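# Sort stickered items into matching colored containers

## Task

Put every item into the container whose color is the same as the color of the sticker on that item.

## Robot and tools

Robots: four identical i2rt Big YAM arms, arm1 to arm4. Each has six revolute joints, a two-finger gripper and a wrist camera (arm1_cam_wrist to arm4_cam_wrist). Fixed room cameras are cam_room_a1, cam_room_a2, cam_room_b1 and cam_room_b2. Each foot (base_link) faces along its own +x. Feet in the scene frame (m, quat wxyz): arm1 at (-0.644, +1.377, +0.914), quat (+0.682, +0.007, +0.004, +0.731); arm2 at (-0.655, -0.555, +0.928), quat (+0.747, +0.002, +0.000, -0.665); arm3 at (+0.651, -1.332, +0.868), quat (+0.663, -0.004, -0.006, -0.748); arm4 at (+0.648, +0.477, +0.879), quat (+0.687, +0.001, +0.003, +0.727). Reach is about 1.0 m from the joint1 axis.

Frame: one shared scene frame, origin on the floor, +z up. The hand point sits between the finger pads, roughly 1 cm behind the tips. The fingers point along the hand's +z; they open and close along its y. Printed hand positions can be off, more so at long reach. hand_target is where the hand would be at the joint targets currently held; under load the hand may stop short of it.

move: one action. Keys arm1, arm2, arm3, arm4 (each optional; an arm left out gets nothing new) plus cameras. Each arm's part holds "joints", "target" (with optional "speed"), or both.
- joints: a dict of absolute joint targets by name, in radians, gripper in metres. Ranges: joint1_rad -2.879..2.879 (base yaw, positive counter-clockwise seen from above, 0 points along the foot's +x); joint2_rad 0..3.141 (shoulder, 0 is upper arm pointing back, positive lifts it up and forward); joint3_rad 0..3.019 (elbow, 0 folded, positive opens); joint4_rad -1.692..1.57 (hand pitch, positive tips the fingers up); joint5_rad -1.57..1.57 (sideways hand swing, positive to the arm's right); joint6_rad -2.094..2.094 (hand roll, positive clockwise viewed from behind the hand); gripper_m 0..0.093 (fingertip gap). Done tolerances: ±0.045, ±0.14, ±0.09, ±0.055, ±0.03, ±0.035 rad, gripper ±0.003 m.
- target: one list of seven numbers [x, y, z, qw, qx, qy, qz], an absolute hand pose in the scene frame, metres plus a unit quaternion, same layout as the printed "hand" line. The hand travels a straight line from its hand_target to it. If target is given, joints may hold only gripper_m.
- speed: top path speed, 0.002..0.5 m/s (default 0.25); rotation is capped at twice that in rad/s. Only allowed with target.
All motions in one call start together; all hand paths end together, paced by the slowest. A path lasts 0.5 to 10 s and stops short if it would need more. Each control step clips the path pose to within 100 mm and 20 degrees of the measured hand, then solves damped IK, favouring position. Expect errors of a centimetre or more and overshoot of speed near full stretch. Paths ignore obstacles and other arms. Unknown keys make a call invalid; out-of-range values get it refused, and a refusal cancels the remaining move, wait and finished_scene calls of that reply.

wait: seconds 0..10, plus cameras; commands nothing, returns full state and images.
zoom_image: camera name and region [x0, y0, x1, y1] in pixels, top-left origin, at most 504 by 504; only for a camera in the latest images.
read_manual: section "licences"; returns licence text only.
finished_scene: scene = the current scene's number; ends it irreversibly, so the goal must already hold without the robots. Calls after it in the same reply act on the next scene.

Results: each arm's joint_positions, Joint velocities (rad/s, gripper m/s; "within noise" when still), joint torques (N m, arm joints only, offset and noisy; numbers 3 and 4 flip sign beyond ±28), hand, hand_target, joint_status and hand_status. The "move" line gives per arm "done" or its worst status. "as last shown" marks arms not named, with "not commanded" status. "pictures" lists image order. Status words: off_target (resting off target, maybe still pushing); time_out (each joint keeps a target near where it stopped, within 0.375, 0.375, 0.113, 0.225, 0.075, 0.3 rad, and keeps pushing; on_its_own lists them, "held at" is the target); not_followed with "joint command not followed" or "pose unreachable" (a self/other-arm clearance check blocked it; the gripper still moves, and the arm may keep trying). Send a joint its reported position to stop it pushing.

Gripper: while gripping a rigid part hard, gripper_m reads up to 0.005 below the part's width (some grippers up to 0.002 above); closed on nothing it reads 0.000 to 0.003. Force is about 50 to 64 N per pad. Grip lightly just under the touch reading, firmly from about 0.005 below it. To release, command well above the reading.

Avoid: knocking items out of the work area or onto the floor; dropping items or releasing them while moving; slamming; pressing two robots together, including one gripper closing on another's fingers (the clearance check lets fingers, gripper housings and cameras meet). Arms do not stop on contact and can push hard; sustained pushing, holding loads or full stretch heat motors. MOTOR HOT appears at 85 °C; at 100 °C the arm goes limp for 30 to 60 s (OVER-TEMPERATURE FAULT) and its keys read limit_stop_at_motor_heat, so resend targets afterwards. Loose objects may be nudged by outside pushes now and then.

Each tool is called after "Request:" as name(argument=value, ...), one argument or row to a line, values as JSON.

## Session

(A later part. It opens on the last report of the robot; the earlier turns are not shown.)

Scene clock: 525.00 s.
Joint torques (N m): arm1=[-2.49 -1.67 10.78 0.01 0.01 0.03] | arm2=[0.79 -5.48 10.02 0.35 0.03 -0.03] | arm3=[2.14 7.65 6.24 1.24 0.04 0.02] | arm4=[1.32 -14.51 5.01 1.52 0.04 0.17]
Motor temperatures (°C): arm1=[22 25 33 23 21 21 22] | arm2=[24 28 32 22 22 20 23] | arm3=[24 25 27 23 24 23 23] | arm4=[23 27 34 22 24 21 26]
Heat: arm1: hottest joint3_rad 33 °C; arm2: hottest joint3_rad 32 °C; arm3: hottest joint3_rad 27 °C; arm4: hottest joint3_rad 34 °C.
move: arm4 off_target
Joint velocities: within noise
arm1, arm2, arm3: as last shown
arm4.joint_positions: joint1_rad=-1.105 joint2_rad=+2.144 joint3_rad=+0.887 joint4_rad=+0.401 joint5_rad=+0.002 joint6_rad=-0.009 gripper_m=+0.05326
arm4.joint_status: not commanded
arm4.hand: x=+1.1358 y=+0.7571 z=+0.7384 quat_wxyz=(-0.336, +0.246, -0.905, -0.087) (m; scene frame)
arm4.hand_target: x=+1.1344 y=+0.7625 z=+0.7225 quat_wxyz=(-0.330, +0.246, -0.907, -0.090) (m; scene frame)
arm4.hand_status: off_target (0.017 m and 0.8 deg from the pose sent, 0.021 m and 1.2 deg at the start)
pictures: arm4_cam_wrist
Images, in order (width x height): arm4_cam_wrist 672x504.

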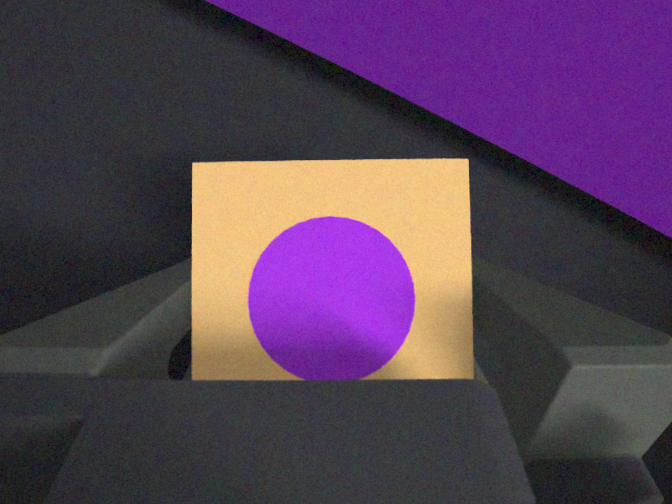

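Request:
move(
  arm4={"target": [1.135, 0.763, 0.735, -0.33, 0.2464, -0.9068, -0.0897], "joints": {"gripper_m": 0.09}, "speed": 0.08},
  cameras=["arm4_cam_wrist"],
)

Request:
move(
  arm4={"target": [0.99, 0.678, 0.96, -0.33, 0.2464, -0.9068, -0.0897], "speed": 0.3},
  cameras=["arm4_cam_wrist"],
)

Request:
move(
  arm4={"joints": {"joint1_rad": 2.187, "joint2_rad": 0.803, "joint3_rad": 0.831, "joint4_rad": -0.80, "joint5_rad": 0, "joint6_rad": 0}},
  cameras=["arm4_cam_wrist"],
)

Request:
move(
  arm4={"target": [0.010, -0.035, 1.06, 0.1271, 0.8714, 0.3069, -0.3610], "speed": 0.3},
  cameras=["arm4_cam_wrist", "cam_room_a2"],
)

Scene clock: 541.47 s.
Joint torques (N m): arm1=[-2.32 -1.9 10.81 0.13 -0.02 -0.02] | arm2=[0.85 -5.36 10.04 0.36 0.02 -0.04] | arm3=[1.9 7.65 6.26 1.25 0.03 0.02] | arm4=[1.2 -17.14 4.46 0.44 0.04 0.16]
Motor temperatures (°C): arm1=[21 25 33 23 21 21 22] | arm2=[23 27 32 22 22 20 23] | arm3=[24 25 27 23 24 23 23] | arm4=[23 26 32 22 24 21 26]
Heat: arm1: hottest joint3_rad 33 °C; arm2: hottest joint3_rad 32 °C; arm3: hottest joint3_rad 27 °C; arm4: hottest joint3_rad 32 °C.
move: arm4 done
Joint velocities: within noise
arm1, arm2, arm3: as last shown
arm4.joint_positions: joint1_rad=-1.101 joint2_rad=+2.145 joint3_rad=+0.887 joint4_rad=+0.401 joint5_rad=+0.001 joint6_rad=-0.009 gripper_m=+0.08991
arm4.joint_status: all done
arm4.hand: x=+1.1345 y=+0.7591 z=+0.7379 quat_wxyz=(-0.335, +0.248, -0.905, -0.088) (m; scene frame)
arm4.hand_target: x=+1.1350 y=+0.7631 z=+0.7352 quat_wxyz=(-0.330, +0.247, -0.907, -0.090) (m; scene frame)
arm4.hand_status: done (0.005 m and 0.7 deg from the pose sent, 0.007 m and 0.8 deg at the start)
pictures: arm4_cam_wrist
Images, in order (width x height): arm4_cam_wrist 672x504.

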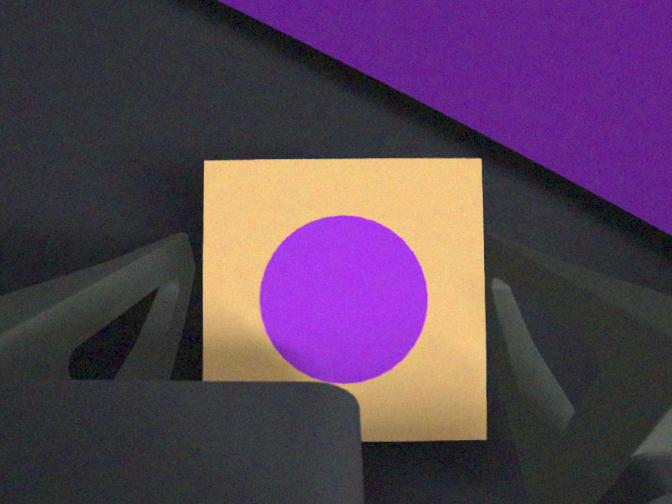

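Scene clock: 543.10 s.
Joint torques (N m): arm1=[-1.85 -2.26 10.82 0.12 -0.03 0.01] | arm2=[0.85 -5.36 10.02 0.34 0.03 -0.03] | arm3=[2.08 7.82 6.23 1.22 0.04 0.02] | arm4=[0.79 -5.89 7.5 0.64 0 0.12]
Motor temperatures (°C): arm1=[21 25 33 23 21 21 22] | arm2=[23 27 32 22 22 20 23] | arm3=[24 25 27 23 24 23 23] | arm4=[23 26 32 22 24 21 26]
Heat: arm1: hottest joint3_rad 33 °C; arm2: hottest joint3_rad 32 °C; arm3: hottest joint3_rad 27 °C; arm4: hottest joint3_rad 32 °C.
move: arm4 done
Joint velocities: arm1=[within noise] | arm2=[-0.005 -0.044 -0.007 -0.002 0.037 0.007 0.001] | arm3=[within noise] | arm4=[within noise]
arm1, arm2: as last shown
arm3.joint_positions: joint1_rad=+1.681 joint2_rad=+0.275 joint3_rad=+1.296 joint4_rad=-1.684 joint5_rad=+0.000 joint6_rad=-0.007 gripper_m=+0.09402
arm3.joint_status: not commanded
arm3.hand: x=+0.7196 y=-1.3263 z=+1.3407 quat_wxyz=(-0.439, +0.001, -0.898, +0.010) (m; scene frame)
arm3.hand_target: x=+0.7188 y=-1.3257 z=+1.3409 quat_wxyz=(-0.437, +0.002, -0.899, +0.006) (m; scene frame)
arm3.hand_status: not commanded
arm4.joint_positions: joint1_rad=-1.101 joint2_rad=+1.152 joint3_rad=+0.508 joint4_rad=-0.194 joint5_rad=+0.002 joint6_rad=-0.008 gripper_m=+0.08992
arm4.joint_status: not commanded
arm4.hand: x=+0.9947 y=+0.6778 z=+0.9690 quat_wxyz=(-0.344, +0.246, -0.901, -0.090) (m; scene frame)
arm4.hand_target: x=+0.9899 y=+0.6779 z=+0.9602 quat_wxyz=(-0.330, +0.246, -0.907, -0.090) (m; scene frame)
arm4.hand_status: done (0.010 m and 1.7 deg from the pose sent, 0.277 m and 0.7 deg at the start)
pictures: arm4_cam_wrist
Images, in order (width x height): arm4_cam_wrist 672x504.

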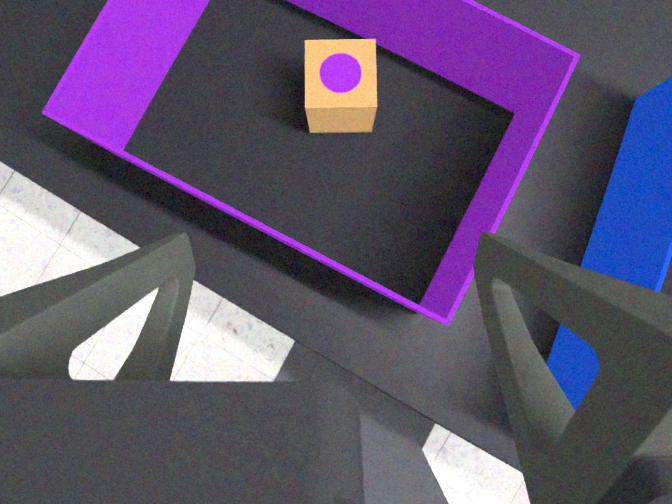

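Scene clock: 545.53 s.
Joint torques (N m): arm1=[-2.9 -2.08 10.71 0.25 -0.06 0] | arm2=[0.85 -5.42 10 0.35 0.03 -0.03] | arm3=[2.02 7.71 6.23 1.25 0.02 0.02] | arm4=[0.91 -3.9 10.09 0.85 0.18 0.11]
Motor temperatures (°C): arm1=[21 25 33 23 21 21 22] | arm2=[23 27 32 22 22 20 23] | arm3=[24 25 27 23 24 23 23] | arm4=[23 26 32 22 24 21 26]
Heat: arm1: hottest joint3_rad 33 °C; arm2: hottest joint3_rad 32 °C; arm3: hottest joint3_rad 27 °C; arm4: hottest joint3_rad 32 °C.
move: arm4 done
Joint velocities: within noise
arm1, arm2, arm3: as last shown
arm4.joint_positions: joint1_rad=+2.185 joint2_rad=+0.802 joint3_rad=+0.823 joint4_rad=-0.788 joint5_rad=-0.003 joint6_rad=-0.008 gripper_m=+0.08997
arm4.joint_status: all done
arm4.hand: x=+0.3623 y=+0.2507 z=+1.1683 quat_wxyz=(+0.129, +0.867, +0.307, -0.372) (m; scene frame)
arm4.hand_target: x=+0.3630 y=+0.2509 z=+1.1705 quat_wxyz=(+0.129, +0.869, +0.304, -0.370) (m; scene frame)
arm4.hand_status: not commanded
pictures: arm4_cam_wrist
Images, in order (width x height): arm4_cam_wrist 672x504.

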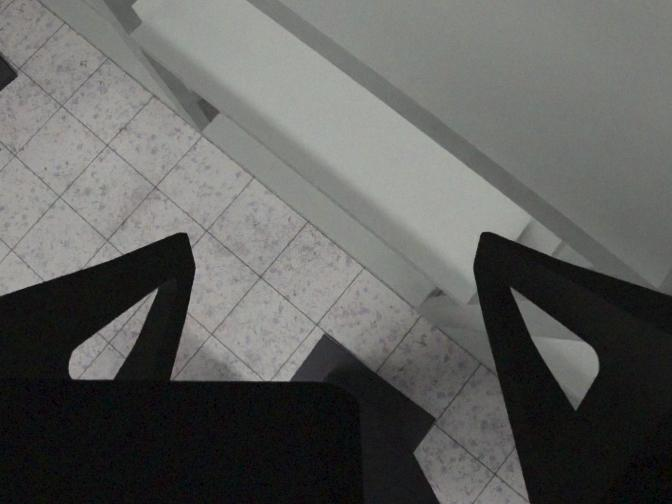

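Scene clock: 547.93 s.
Joint torques (N m): arm1=[-1.9 -1.67 10.81 0.09 -0.03 0.03] | arm2=[0.85 -5.42 10.02 0.35 0.02 -0.03] | arm3=[1.96 7.65 6.22 1.25 0.04 0.01] | arm4=[1.9 -22.95 13.15 0.79 0.2 0.1]
Motor temperatures (°C): arm1=[21 25 33 23 21 21 22] | arm2=[23 27 32 22 22 20 23] | arm3=[24 25 27 23 24 23 23] | arm4=[23 26 32 22 24 21 26]
Heat: arm1: hottest joint3_rad 33 °C; arm2: hottest joint3_rad 32 °C; arm3: hottest joint3_rad 27 °C; arm4: hottest joint3_rad 32 °C.
move: arm4 off_target
Joint velocities: within noise
arm1, arm3: as last shown
arm2.joint_positions: joint1_rad=+2.122 joint2_rad=+0.987 joint3_rad=+0.853 joint4_rad=-1.412 joint5_rad=+0.000 joint6_rad=+0.013 gripper_m=+0.06992
arm2.joint_status: not commanded
arm2.hand: x=-0.4554 y=-0.3986 z=+1.1162 quat_wxyz=(-0.013, +0.322, -0.947, -0.005) (m; scene frame)
arm2.hand_target: x=-0.4600 y=-0.4020 z=+1.1102 quat_wxyz=(+0.000, +0.327, -0.945, +0.000) (m; scene frame)
arm2.hand_status: not commanded
arm4.joint_positions: joint1_rad=+2.185 joint2_rad=+2.074 joint3_rad=+1.846 joint4_rad=-0.585 joint5_rad=-0.003 joint6_rad=-0.008 gripper_m=+0.08997
arm4.joint_status: not commanded
arm4.hand: x=+0.0179 y=-0.0225 z=+1.0483 quat_wxyz=(+0.122, +0.875, +0.310, -0.352) (m; scene frame)
arm4.hand_target: x=+0.0108 y=-0.0344 z=+1.0601 quat_wxyz=(+0.127, +0.871, +0.307, -0.362) (m; scene frame)
arm4.hand_status: off_target (0.019 m and 1.3 deg from the pose sent, 0.466 m and 1.4 deg at the start)
pictures: arm4_cam_wrist, cam_room_a2
Images, in order (width x height): arm4_cam_wrist 672x504, cam_room_a2 672x504.

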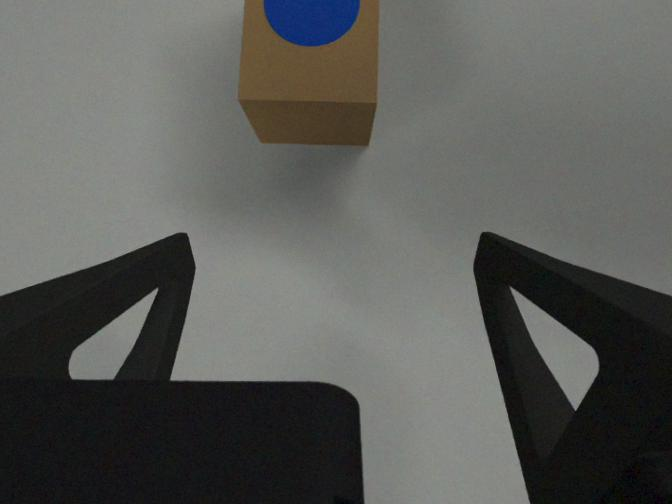

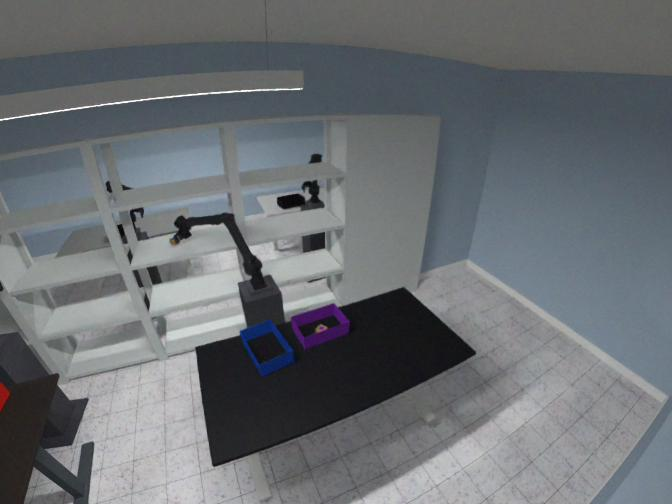

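Request:
move(
  arm4={"target": [-0.056, -0.094, 0.998, 0.1271, 0.8714, 0.3069, -0.3610], "speed": 0.12},
  cameras=["arm4_cam_wrist"],
)

Scene clock: 557.20 s.
Joint torques (N m): arm1=[-2.49 -1.85 10.77 0.25 -0.05 -0.05] | arm2=[0.85 -5.3 10.02 0.32 0.03 -0.02] | arm3=[2.08 7.77 6.24 1.25 0.03 0.01] | arm4=[0.79 -25.11 13.2 0.61 0.07 0.16]
Motor temperatures (°C): arm1=[21 25 33 23 21 21 22] | arm2=[23 27 32 22 22 20 23] | arm3=[24 25 27 23 24 23 23] | arm4=[23 27 35 22 24 21 26]
Heat: arm1: hottest joint3_rad 33 °C; arm2: hottest joint3_rad 32 °C; arm3: hottest joint3_rad 27 °C; arm4: hottest joint3_rad 35 °C.
move: arm4 off_target
Joint velocities: within noise
arm1.joint_positions: joint1_rad=-2.249 joint2_rad=+0.967 joint3_rad=+0.843 joint4_rad=-1.427 joint5_rad=-0.006 joint6_rad=-0.006 gripper_m=+0.08496
arm1.joint_status: not commanded
arm1.hand: x=-0.4384 y=+1.2361 z=+1.0984 quat_wxyz=(-0.003, -0.297, -0.955, +0.001) (m; scene frame)
arm1.hand_target: x=-0.4400 y=+1.2351 z=+1.1000 quat_wxyz=(+0.000, -0.301, -0.954, +0.000) (m; scene frame)
arm1.hand_status: not commanded
arm2, arm3: as last shown
arm4.joint_positions: joint1_rad=+2.192 joint2_rad=+2.378 joint3_rad=+2.273 joint4_rad=-0.673 joint5_rad=+0.004 joint6_rad=-0.008 gripper_m=+0.08997
arm4.joint_status: not commanded
arm4.hand: x=-0.0511 y=-0.0841 z=+1.0145 quat_wxyz=(+0.126, +0.868, +0.309, -0.368) (m; scene frame)
arm4.hand_target: x=-0.0548 y=-0.0930 z=+0.9979 quat_wxyz=(+0.127, +0.871, +0.307, -0.362) (m; scene frame)
arm4.hand_status: off_target (0.020 m and 0.9 deg from the pose sent, 0.115 m and 1.3 deg at the start)
pictures: arm4_cam_wrist
Images, in order (width x height): arm4_cam_wrist 672x504.

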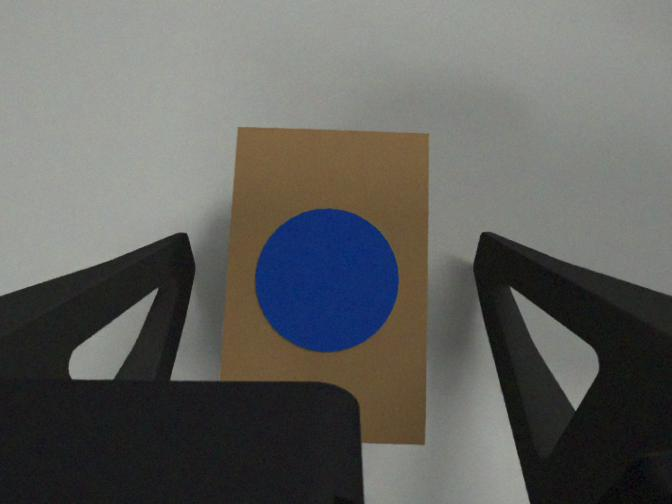

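Request:
move(
  arm4={"target": [-0.054, -0.092, 0.984, 0.1271, 0.8714, 0.3069, -0.3610], "speed": 0.08},
  cameras=[],
)

Request:
move(
  arm4={"joints": {"gripper_m": 0.036}},
  cameras=["arm4_cam_wrist"],
)

Scene clock: 563.70 s.
Joint torques (N m): arm1=[-2.32 -2.2 10.74 0.13 -0.01 0.05] | arm2=[0.97 -5.48 10.02 0.35 0.02 -0.03] | arm3=[1.9 7.59 6.22 1.25 0.04 0.03] | arm4=[1.14 -25.93 9.92 1.83 0.05 0.17]
Motor temperatures (°C): arm1=[21 25 33 23 21 21 22] | arm2=[23 26 32 22 22 20 23] | arm3=[24 25 27 23 24 23 23] | arm4=[23 28 37 22 24 21 25]
Heat: arm1: hottest joint3_rad 33 °C; arm2: hottest joint3_rad 32 °C; arm3: hottest joint3_rad 27 °C; arm4: hottest joint3_rad 37 °C.
move: arm4 off_target
Joint velocities: within noise
arm1, arm2, arm3: as last shown
arm4.joint_positions: joint1_rad=+2.192 joint2_rad=+2.379 joint3_rad=+2.273 joint4_rad=-0.666 joint5_rad=+0.004 joint6_rad=-0.008 gripper_m=+0.08997
arm4.joint_status: not commanded
arm4.hand: x=-0.0521 y=-0.0848 z=+1.0153 quat_wxyz=(+0.127, +0.867, +0.309, -0.370) (m; scene frame)
arm4.hand_target: x=-0.0525 y=-0.0907 z=+0.9841 quat_wxyz=(+0.127, +0.871, +0.307, -0.361) (m; scene frame)
arm4.hand_status: off_target (0.032 m and 1.2 deg from the pose sent, 0.032 m and 0.9 deg at the start)
pictures: none
No camera images: "cameras" was empty.

Scene clock: 564.30 s.
Joint torques (N m): arm1=[-2.96 -1.67 10.88 0.06 -0.06 0.04] | arm2=[0.85 -5.48 10.04 0.31 0.02 -0.03] | arm3=[1.96 7.53 6.24 1.21 0.04 0.01] | arm4=[1.08 -25.52 9.95 1.68 0.1 0.15]
Motor temperatures (°C): arm1=[21 25 33 23 21 21 22] | arm2=[23 26 32 22 22 20 23] | arm3=[24 25 27 23 24 23 23] | arm4=[23 28 37 22 24 21 25]
Heat: arm1: hottest joint3_rad 33 °C; arm2: hottest joint3_rad 32 °C; arm3: hottest joint3_rad 27 °C; arm4: hottest joint3_rad 37 °C.
move: arm4 off_target
Joint velocities: within noise
arm1, arm2, arm3: as last shown
arm4.joint_positions: joint1_rad=+2.192 joint2_rad=+2.379 joint3_rad=+2.273 joint4_rad=-0.666 joint5_rad=+0.004 joint6_rad=-0.008 gripper_m=+0.04412
arm4.joint_status: gripper_m off_target (ended at +0.04416, target +0.03600)
arm4.hand: x=-0.0521 y=-0.0848 z=+1.0153 quat_wxyz=(+0.127, +0.867, +0.309, -0.370) (m; scene frame)
arm4.hand_target: x=-0.0525 y=-0.0907 z=+0.9841 quat_wxyz=(+0.127, +0.871, +0.307, -0.361) (m; scene frame)
arm4.hand_status: not commanded
pictures: arm4_cam_wrist
Images, in order (width x height): arm4_cam_wrist 672x504.

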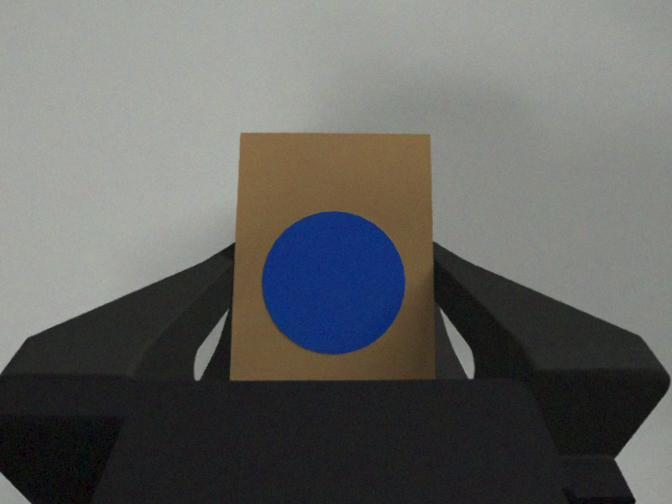

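Request:
move(
  arm4={"target": [-0.02, -0.065, 1.06, 0.1271, 0.8714, 0.3069, -0.3610], "speed": 0.15},
  cameras=[],
)

Request:
move(
  arm4={"target": [0.363, 0.251, 1.18, 0.1271, 0.8714, 0.3069, -0.3610], "speed": 0.3},
  cameras=["arm4_cam_wrist"],
)

Request:
move(
  arm4={"joints": {"joint1_rad": -1.79, "joint5_rad": 0.0, "joint6_rad": 0.0}},
  cameras=["arm4_cam_wrist"],
)

Request:
move(
  arm4={"target": [1.155, 0.394, 0.80, -0.3734, -0.0752, -0.9241, 0.0304], "speed": 0.25},
  cameras=["arm4_cam_wrist", "cam_room_a2"],
)

Scene clock: 575.53 s.
Joint torques (N m): arm1=[-2.67 -1.96 10.61 0.17 -0.05 0.03] | arm2=[0.85 -5.48 10.03 0.35 0.03 -0.03] | arm3=[1.96 7.71 6.26 1.25 0.05 0.02] | arm4=[1.26 -28.75 9.32 0.79 0.08 0.16]
Motor temperatures (°C): arm1=[21 25 33 23 21 21 22] | arm2=[23 26 32 22 22 20 23] | arm3=[24 25 27 23 24 23 23] | arm4=[22 29 38 22 24 21 26]
Heat: arm1: hottest joint3_rad 33 °C; arm2: hottest joint3_rad 32 °C; arm3: hottest joint3_rad 27 °C; arm4: hottest joint3_rad 38 °C.
move: arm4 done
Joint velocities: within noise
arm1, arm2, arm3: as last shown
arm4.joint_positions: joint1_rad=+2.192 joint2_rad=+2.245 joint3_rad=+2.140 joint4_rad=-0.686 joint5_rad=+0.004 joint6_rad=-0.008 gripper_m=+0.04413
arm4.joint_status: not commanded
arm4.hand: x=-0.0250 y=-0.0631 z=+1.0528 quat_wxyz=(+0.124, +0.870, +0.310, -0.362) (m; scene frame)
arm4.hand_target: x=-0.0201 y=-0.0650 z=+1.0599 quat_wxyz=(+0.127, +0.871, +0.307, -0.361) (m; scene frame)
arm4.hand_status: done (0.009 m and 0.5 deg from the pose sent, 0.058 m and 1.2 deg at the start)
pictures: none
No camera images: "cameras" was empty.

Scene clock: 577.90 s.
Joint torques (N m): arm1=[-2.32 -1.79 10.74 0.13 -0.07 0.03] | arm2=[0.79 -5.42 9.99 0.32 0.02 -0.03] | arm3=[2.08 7.71 6.23 1.29 0.04 0.02] | arm4=[0.32 -3.02 9.44 0.9 -0.02 0.07]
Motor temperatures (°C): arm1=[21 25 33 23 21 21 22] | arm2=[23 26 32 22 22 20 23] | arm3=[24 25 27 23 24 23 23] | arm4=[22 29 37 22 24 21 26]
Heat: arm1: hottest joint3_rad 33 °C; arm2: hottest joint3_rad 32 °C; arm3: hottest joint3_rad 27 °C; arm4: hottest joint3_rad 37 °C.
move: arm4 done
Joint velocities: within noise
arm1, arm2, arm3: as last shown
arm4.joint_positions: joint1_rad=+2.192 joint2_rad=+0.803 joint3_rad=+0.872 joint4_rad=-0.837 joint5_rad=-0.002 joint6_rad=-0.008 gripper_m=+0.04413
arm4.joint_status: not commanded
arm4.hand: x=+0.3645 y=+0.2493 z=+1.1869 quat_wxyz=(+0.130, +0.866, +0.309, -0.371) (m; scene frame)
arm4.hand_target: x=+0.3631 y=+0.2511 z=+1.1801 quat_wxyz=(+0.127, +0.871, +0.307, -0.361) (m; scene frame)
arm4.hand_status: done (0.007 m and 1.4 deg from the pose sent, 0.515 m and 0.5 deg at the start)
pictures: arm4_cam_wrist
Images, in order (width x height): arm4_cam_wrist 672x504.

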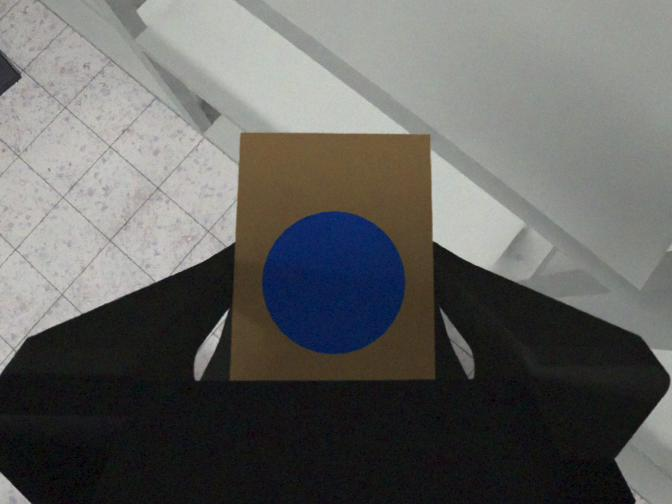

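Scene clock: 580.53 s.
Joint torques (N m): arm1=[-2.61 -1.85 10.78 0.01 -0.03 0.01] | arm2=[0.91 -5.42 10.03 0.36 0.02 -0.02] | arm3=[1.96 7.59 6.23 1.22 0.04 0.01] | arm4=[0.62 -4.19 9.36 0.83 0.02 0.14]
Motor temperatures (°C): arm1=[21 25 33 23 21 21 22] | arm2=[23 26 32 22 22 20 23] | arm3=[24 25 27 23 24 23 23] | arm4=[22 28 37 22 24 21 26]
Heat: arm1: hottest joint3_rad 33 °C; arm2: hottest joint3_rad 32 °C; arm3: hottest joint3_rad 27 °C; arm4: hottest joint3_rad 37 °C.
move: arm4 done
Joint velocities: within noise
arm1, arm2: as last shown
arm3.joint_positions: joint1_rad=+1.681 joint2_rad=+0.275 joint3_rad=+1.296 joint4_rad=-1.684 joint5_rad=+0.000 joint6_rad=-0.007 gripper_m=+0.09402
arm3.joint_status: not commanded
arm3.hand: x=+0.7196 y=-1.3263 z=+1.3407 quat_wxyz=(-0.439, +0.001, -0.898, +0.010) (m; scene frame)
arm3.hand_target: x=+0.7188 y=-1.3257 z=+1.3409 quat_wxyz=(-0.437, +0.002, -0.899, +0.006) (m; scene frame)
arm3.hand_status: not commanded
arm4.joint_positions: joint1_rad=-1.789 joint2_rad=+0.815 joint3_rad=+0.872 joint4_rad=-0.837 joint5_rad=+0.002 joint6_rad=-0.008 gripper_m=+0.04413
arm4.joint_status: all done
arm4.hand: x=+1.0120 y=+0.4183 z=+1.1790 quat_wxyz=(-0.382, -0.071, -0.921, +0.036) (m; scene frame)
arm4.hand_target: x=+1.0098 y=+0.4186 z=+1.1764 quat_wxyz=(-0.377, -0.075, -0.923, +0.033) (m; scene frame)
arm4.hand_status: not commanded
pictures: arm4_cam_wrist
Images, in order (width x height): arm4_cam_wrist 672x504.

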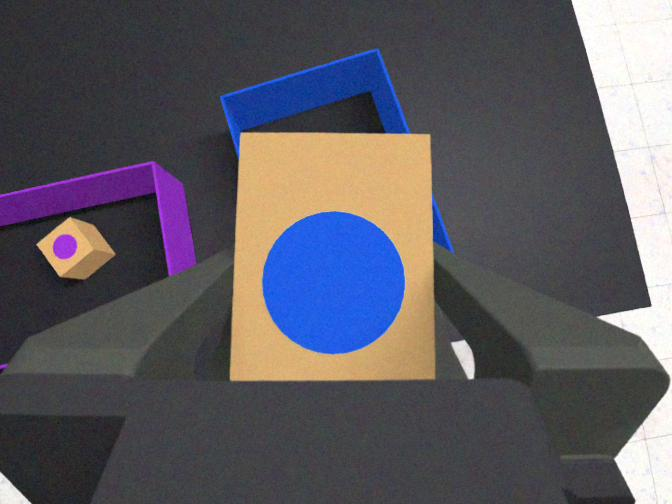

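Scene clock: 582.83 s.
Joint torques (N m): arm1=[-2.55 -2.49 10.69 0.21 -0.06 -0.02] | arm2=[0.85 -5.42 9.99 0.34 0.03 -0.03] | arm3=[2.02 7.59 6.26 1.22 0.04 0.02] | arm4=[0.32 -14.62 5.37 1.83 -0.02 0.14]
Motor temperatures (°C): arm1=[21 25 33 23 21 21 22] | arm2=[23 26 32 22 22 20 23] | arm3=[24 25 27 23 24 23 23] | arm4=[22 28 37 22 24 21 26]
Heat: arm1: hottest joint3_rad 33 °C; arm2: hottest joint3_rad 32 °C; arm3: hottest joint3_rad 27 °C; arm4: hottest joint3_rad 37 °C.
move: arm4 off_target
Joint velocities: within noise
arm1, arm2, arm3: as last shown
arm4.joint_positions: joint1_rad=-1.789 joint2_rad=+1.925 joint3_rad=+0.663 joint4_rad=+0.423 joint5_rad=+0.000 joint6_rad=-0.008 gripper_m=+0.04413
arm4.joint_status: not commanded
arm4.hand: x=+1.1379 y=+0.3966 z=+0.7921 quat_wxyz=(-0.354, -0.071, -0.932, +0.032) (m; scene frame)
arm4.hand_target: x=+1.1545 y=+0.3940 z=+0.8004 quat_wxyz=(-0.373, -0.075, -0.924, +0.030) (m; scene frame)
arm4.hand_status: off_target (0.019 m and 2.4 deg from the pose sent, 0.406 m and 1.3 deg at the start)
pictures: arm4_cam_wrist, cam_room_a2
Images, in order (width x height): arm4_cam_wrist 672x504, cam_room_a2 672x504.

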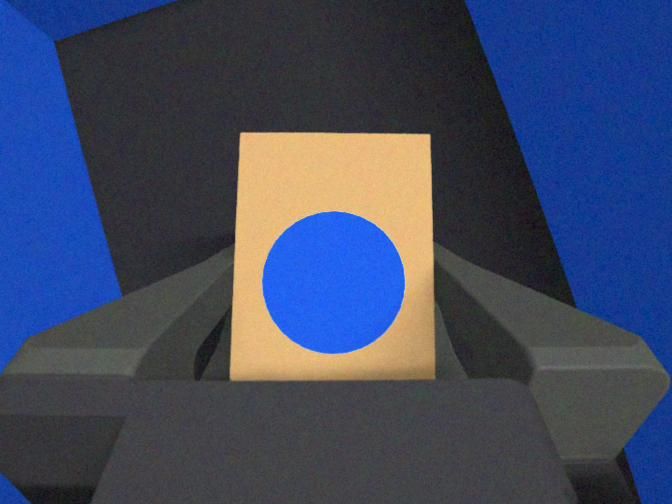

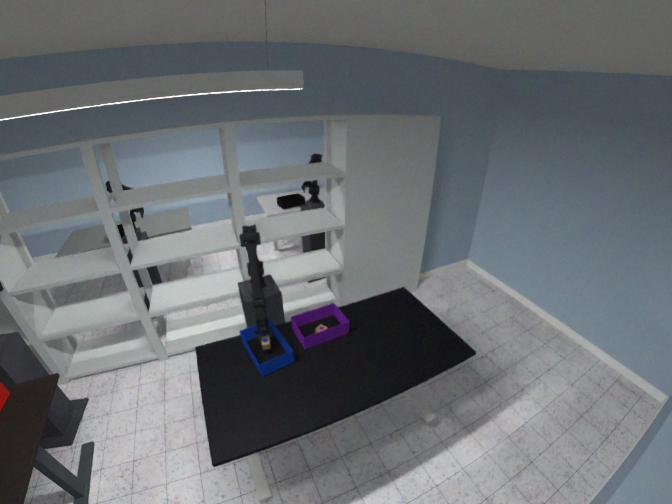

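Request:
move(
  arm4={"target": [1.155, 0.394, 0.745, -0.3734, -0.0752, -0.9241, 0.0304], "speed": 0.12},
  cameras=[],
)

Request:
move(
  arm4={"target": [1.155, 0.394, 0.725, -0.3734, -0.0752, -0.9241, 0.0304], "speed": 0.08},
  cameras=["cam_room_a2"],
)

Request:
zoom_image(
  camera="cam_room_a2",
  region=[220, 290, 360, 395],
)

Scene clock: 588.67 s.
Joint torques (N m): arm1=[-2.61 -1.79 10.63 0.14 -0.01 -0.04] | arm2=[0.85 -5.54 10.02 0.36 0.03 -0.03] | arm3=[1.96 7.65 6.23 1.22 0.04 0.02] | arm4=[0.85 -15.09 3.78 1.8 0 0.15]
Motor temperatures (°C): arm1=[21 25 33 23 21 21 22] | arm2=[23 26 32 22 22 20 23] | arm3=[24 25 27 23 24 23 23] | arm4=[22 28 36 22 24 21 26]
Heat: arm1: hottest joint3_rad 33 °C; arm2: hottest joint3_rad 32 °C; arm3: hottest joint3_rad 27 °C; arm4: hottest joint3_rad 36 °C.
move: arm4 off_target
Joint velocities: within noise
arm1, arm3: as last shown
arm2.joint_positions: joint1_rad=+2.122 joint2_rad=+0.987 joint3_rad=+0.853 joint4_rad=-1.412 joint5_rad=+0.000 joint6_rad=+0.013 gripper_m=+0.06992
arm2.joint_status: not commanded
arm2.hand: x=-0.4554 y=-0.3986 z=+1.1162 quat_wxyz=(-0.013, +0.322, -0.947, -0.005) (m; scene frame)
arm2.hand_target: x=-0.4600 y=-0.4020 z=+1.1102 quat_wxyz=(+0.000, +0.327, -0.945, +0.000) (m; scene frame)
arm2.hand_status: not commanded
arm4.joint_positions: joint1_rad=-1.789 joint2_rad=+2.098 joint3_rad=+0.698 joint4_rad=+0.574 joint5_rad=+0.000 joint6_rad=-0.008 gripper_m=+0.04413
arm4.joint_status: not commanded
arm4.hand: x=+1.1434 y=+0.3955 z=+0.7432 quat_wxyz=(-0.360, -0.071, -0.930, +0.033) (m; scene frame)
arm4.hand_target: x=+1.1547 y=+0.3939 z=+0.7453 quat_wxyz=(-0.373, -0.075, -0.924, +0.030) (m; scene frame)
arm4.hand_status: off_target (0.012 m and 1.7 deg from the pose sent, 0.050 m and 2.4 deg at the start)
pictures: none
No camera images: "cameras" was empty.

Scene clock: 589.63 s.
Joint torques (N m): arm1=[-2.43 -2.14 10.71 -0.01 -0.02 0.02] | arm2=[0.85 -5.54 10.03 0.31 0.02 -0.03] | arm3=[1.96 7.71 6.24 1.26 0.04 0.02] | arm4=[0.85 -13.16 3.33 1.51 0.05 0.15]
Motor temperatures (°C): arm1=[21 25 33 23 21 21 22] | arm2=[23 26 32 22 22 20 23] | arm3=[24 25 27 23 24 23 23] | arm4=[22 28 36 22 24 21 26]
Heat: arm1: hottest joint3_rad 33 °C; arm2: hottest joint3_rad 32 °C; arm3: hottest joint3_rad 27 °C; arm4: hottest joint3_rad 36 °C.
move: arm4 off_target
Joint velocities: within noise
arm1.joint_positions: joint1_rad=-2.249 joint2_rad=+0.967 joint3_rad=+0.843 joint4_rad=-1.427 joint5_rad=-0.006 joint6_rad=-0.006 gripper_m=+0.08496
arm1.joint_status: not commanded
arm1.hand: x=-0.4384 y=+1.2361 z=+1.0984 quat_wxyz=(-0.003, -0.297, -0.955, +0.001) (m; scene frame)
arm1.hand_target: x=-0.4400 y=+1.2351 z=+1.1000 quat_wxyz=(+0.000, -0.301, -0.954, +0.000) (m; scene frame)
arm1.hand_status: not commanded
arm2, arm3: as last shown
arm4.joint_positions: joint1_rad=-1.789 joint2_rad=+2.140 joint3_rad=+0.721 joint4_rad=+0.631 joint5_rad=+0.000 joint6_rad=-0.008 gripper_m=+0.04413
arm4.joint_status: not commanded
arm4.hand: x=+1.1546 y=+0.3936 z=+0.7380 quat_wxyz=(-0.378, -0.070, -0.922, +0.034) (m; scene frame)
arm4.hand_target: x=+1.1544 y=+0.3940 z=+0.7253 quat_wxyz=(-0.373, -0.075, -0.924, +0.031) (m; scene frame)
arm4.hand_status: off_target (0.013 m and 0.9 deg from the pose sent, 0.022 m and 1.7 deg at the start)
pictures: cam_room_a2
Images, in order (width x height): cam_room_a2 672x504.

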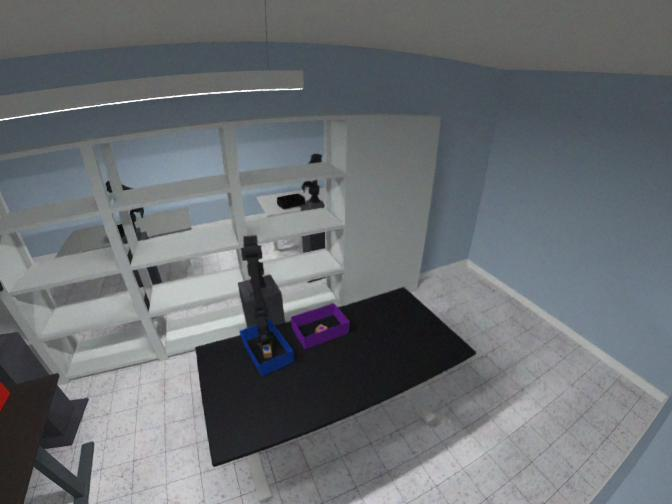

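Scaled by 3.600.

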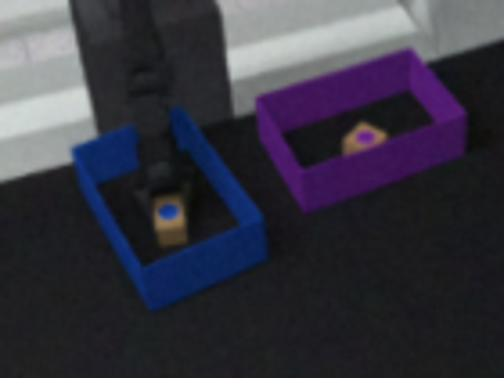

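Request:
move(
  arm4={"target": [1.155, 0.394, 0.735, -0.3734, -0.0752, -0.9241, 0.0304], "joints": {"gripper_m": 0.085}, "speed": 0.08},
  cameras=[],
)

Request:
move(
  arm4={"target": [1.0, 0.42, 0.98, -0.3734, -0.0752, -0.9241, 0.0304], "speed": 0.3},
  cameras=["arm4_cam_wrist", "cam_room_a1", "cam_room_b1", "cam_room_b2"],
)

Scene clock: 595.93 s.
Joint torques (N m): arm1=[-2.73 -2.26 10.63 0.2 0 0.03] | arm2=[0.85 -5.54 10 0.32 0.02 -0.03] | arm3=[2.02 7.53 6.26 1.26 0.04 0.02] | arm4=[0.62 -15.68 2.93 0.58 0 0.14]
Motor temperatures (°C): arm1=[21 25 33 23 21 21 22] | arm2=[23 26 32 22 22 20 23] | arm3=[24 25 27 23 24 23 23] | arm4=[22 27 34 22 24 21 26]
Heat: arm1: hottest joint3_rad 33 °C; arm2: hottest joint3_rad 32 °C; arm3: hottest joint3_rad 27 °C; arm4: hottest joint3_rad 34 °C.
move: arm4 done
Joint velocities: within noise
arm1, arm2, arm3: as last shown
arm4.joint_positions: joint1_rad=-1.789 joint2_rad=+2.142 joint3_rad=+0.721 joint4_rad=+0.631 joint5_rad=+0.000 joint6_rad=-0.008 gripper_m=+0.08492
arm4.joint_status: all done
arm4.hand: x=+1.1541 y=+0.3937 z=+0.7370 quat_wxyz=(-0.377, -0.070, -0.923, +0.034) (m; scene frame)
arm4.hand_target: x=+1.1548 y=+0.3939 z=+0.7349 quat_wxyz=(-0.373, -0.075, -0.924, +0.031) (m; scene frame)
arm4.hand_status: done (0.002 m and 0.8 deg from the pose sent, 0.003 m and 0.9 deg at the start)
pictures: none
No camera images: "cameras" was empty.

Scene clock: 597.63 s.
Joint torques (N m): arm1=[-2.55 -1.96 10.84 0.12 0.01 0.03] | arm2=[0.79 -5.42 10.02 0.36 0.03 -0.03] | arm3=[1.9 7.77 6.24 1.22 0.03 0.02] | arm4=[0.73 -3.02 8.95 0.81 -0.05 0.14]
Motor temperatures (°C): arm1=[21 25 33 23 21 21 22] | arm2=[23 26 32 22 22 20 23] | arm3=[24 25 27 23 24 23 23] | arm4=[22 27 34 22 24 21 26]
Heat: arm1: hottest joint3_rad 33 °C; arm2: hottest joint3_rad 32 °C; arm3: hottest joint3_rad 27 °C; arm4: hottest joint3_rad 34 °C.
move: arm4 done
Joint velocities: within noise
arm1, arm2, arm3: as last shown
arm4.joint_positions: joint1_rad=-1.789 joint2_rad=+0.944 joint3_rad=+0.395 joint4_rad=-0.232 joint5_rad=+0.000 joint6_rad=-0.008 gripper_m=+0.08492
arm4.joint_status: not commanded
arm4.hand: x=+0.9987 y=+0.4202 z=+0.9819 quat_wxyz=(-0.381, -0.070, -0.921, +0.034) (m; scene frame)
arm4.hand_target: x=+0.9999 y=+0.4200 z=+0.9800 quat_wxyz=(-0.373, -0.075, -0.924, +0.030) (m; scene frame)
arm4.hand_status: done (0.002 m and 1.1 deg from the pose sent, 0.289 m and 0.8 deg at the start)
pictures: arm4_cam_wrist, cam_room_a1, cam_room_b1, cam_room_b2
Images, in order (width x height): arm4_cam_wrist 672x504, cam_room_a1 672x504, cam_room_b1 672x504, cam_room_b2 672x504.

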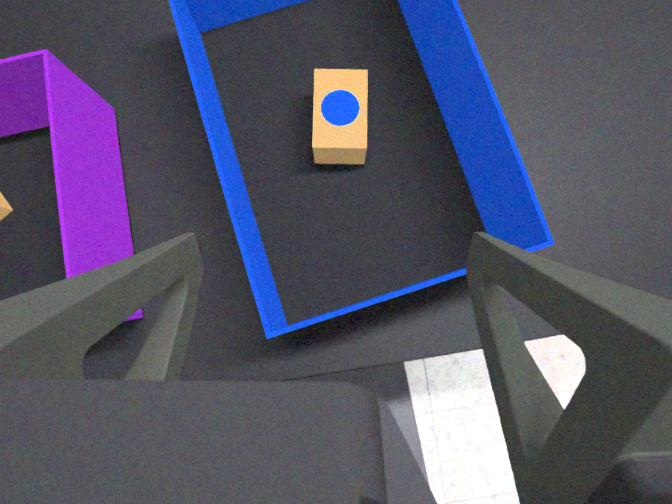

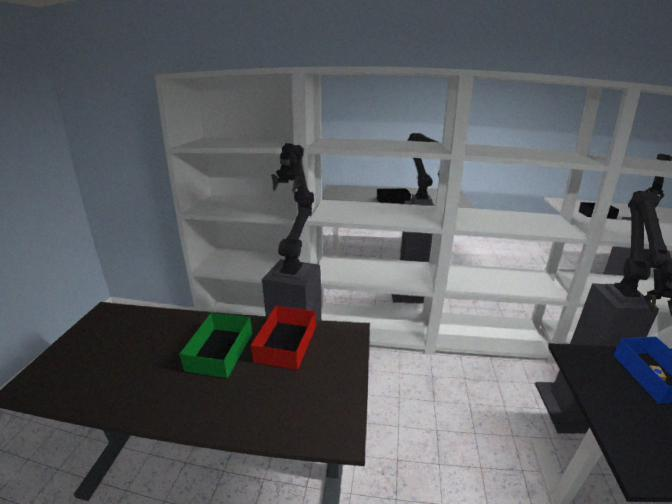

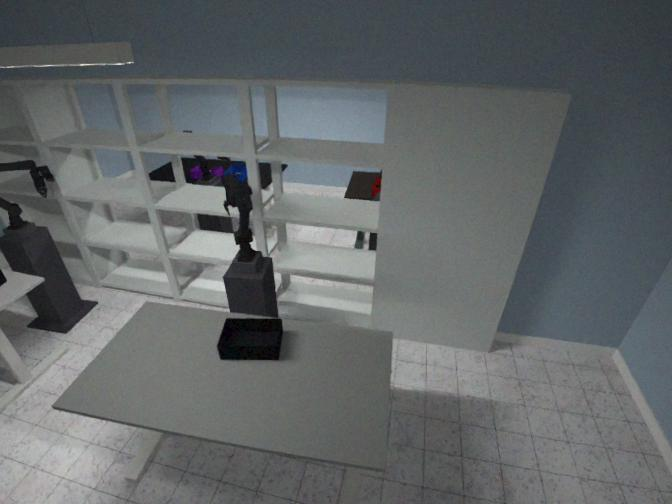

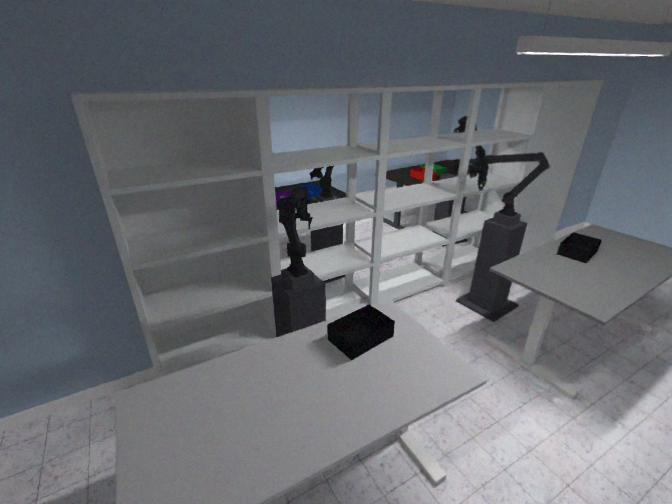

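Request:
finished_scene(
  scene=1,
)

The scene is finished: the task was done.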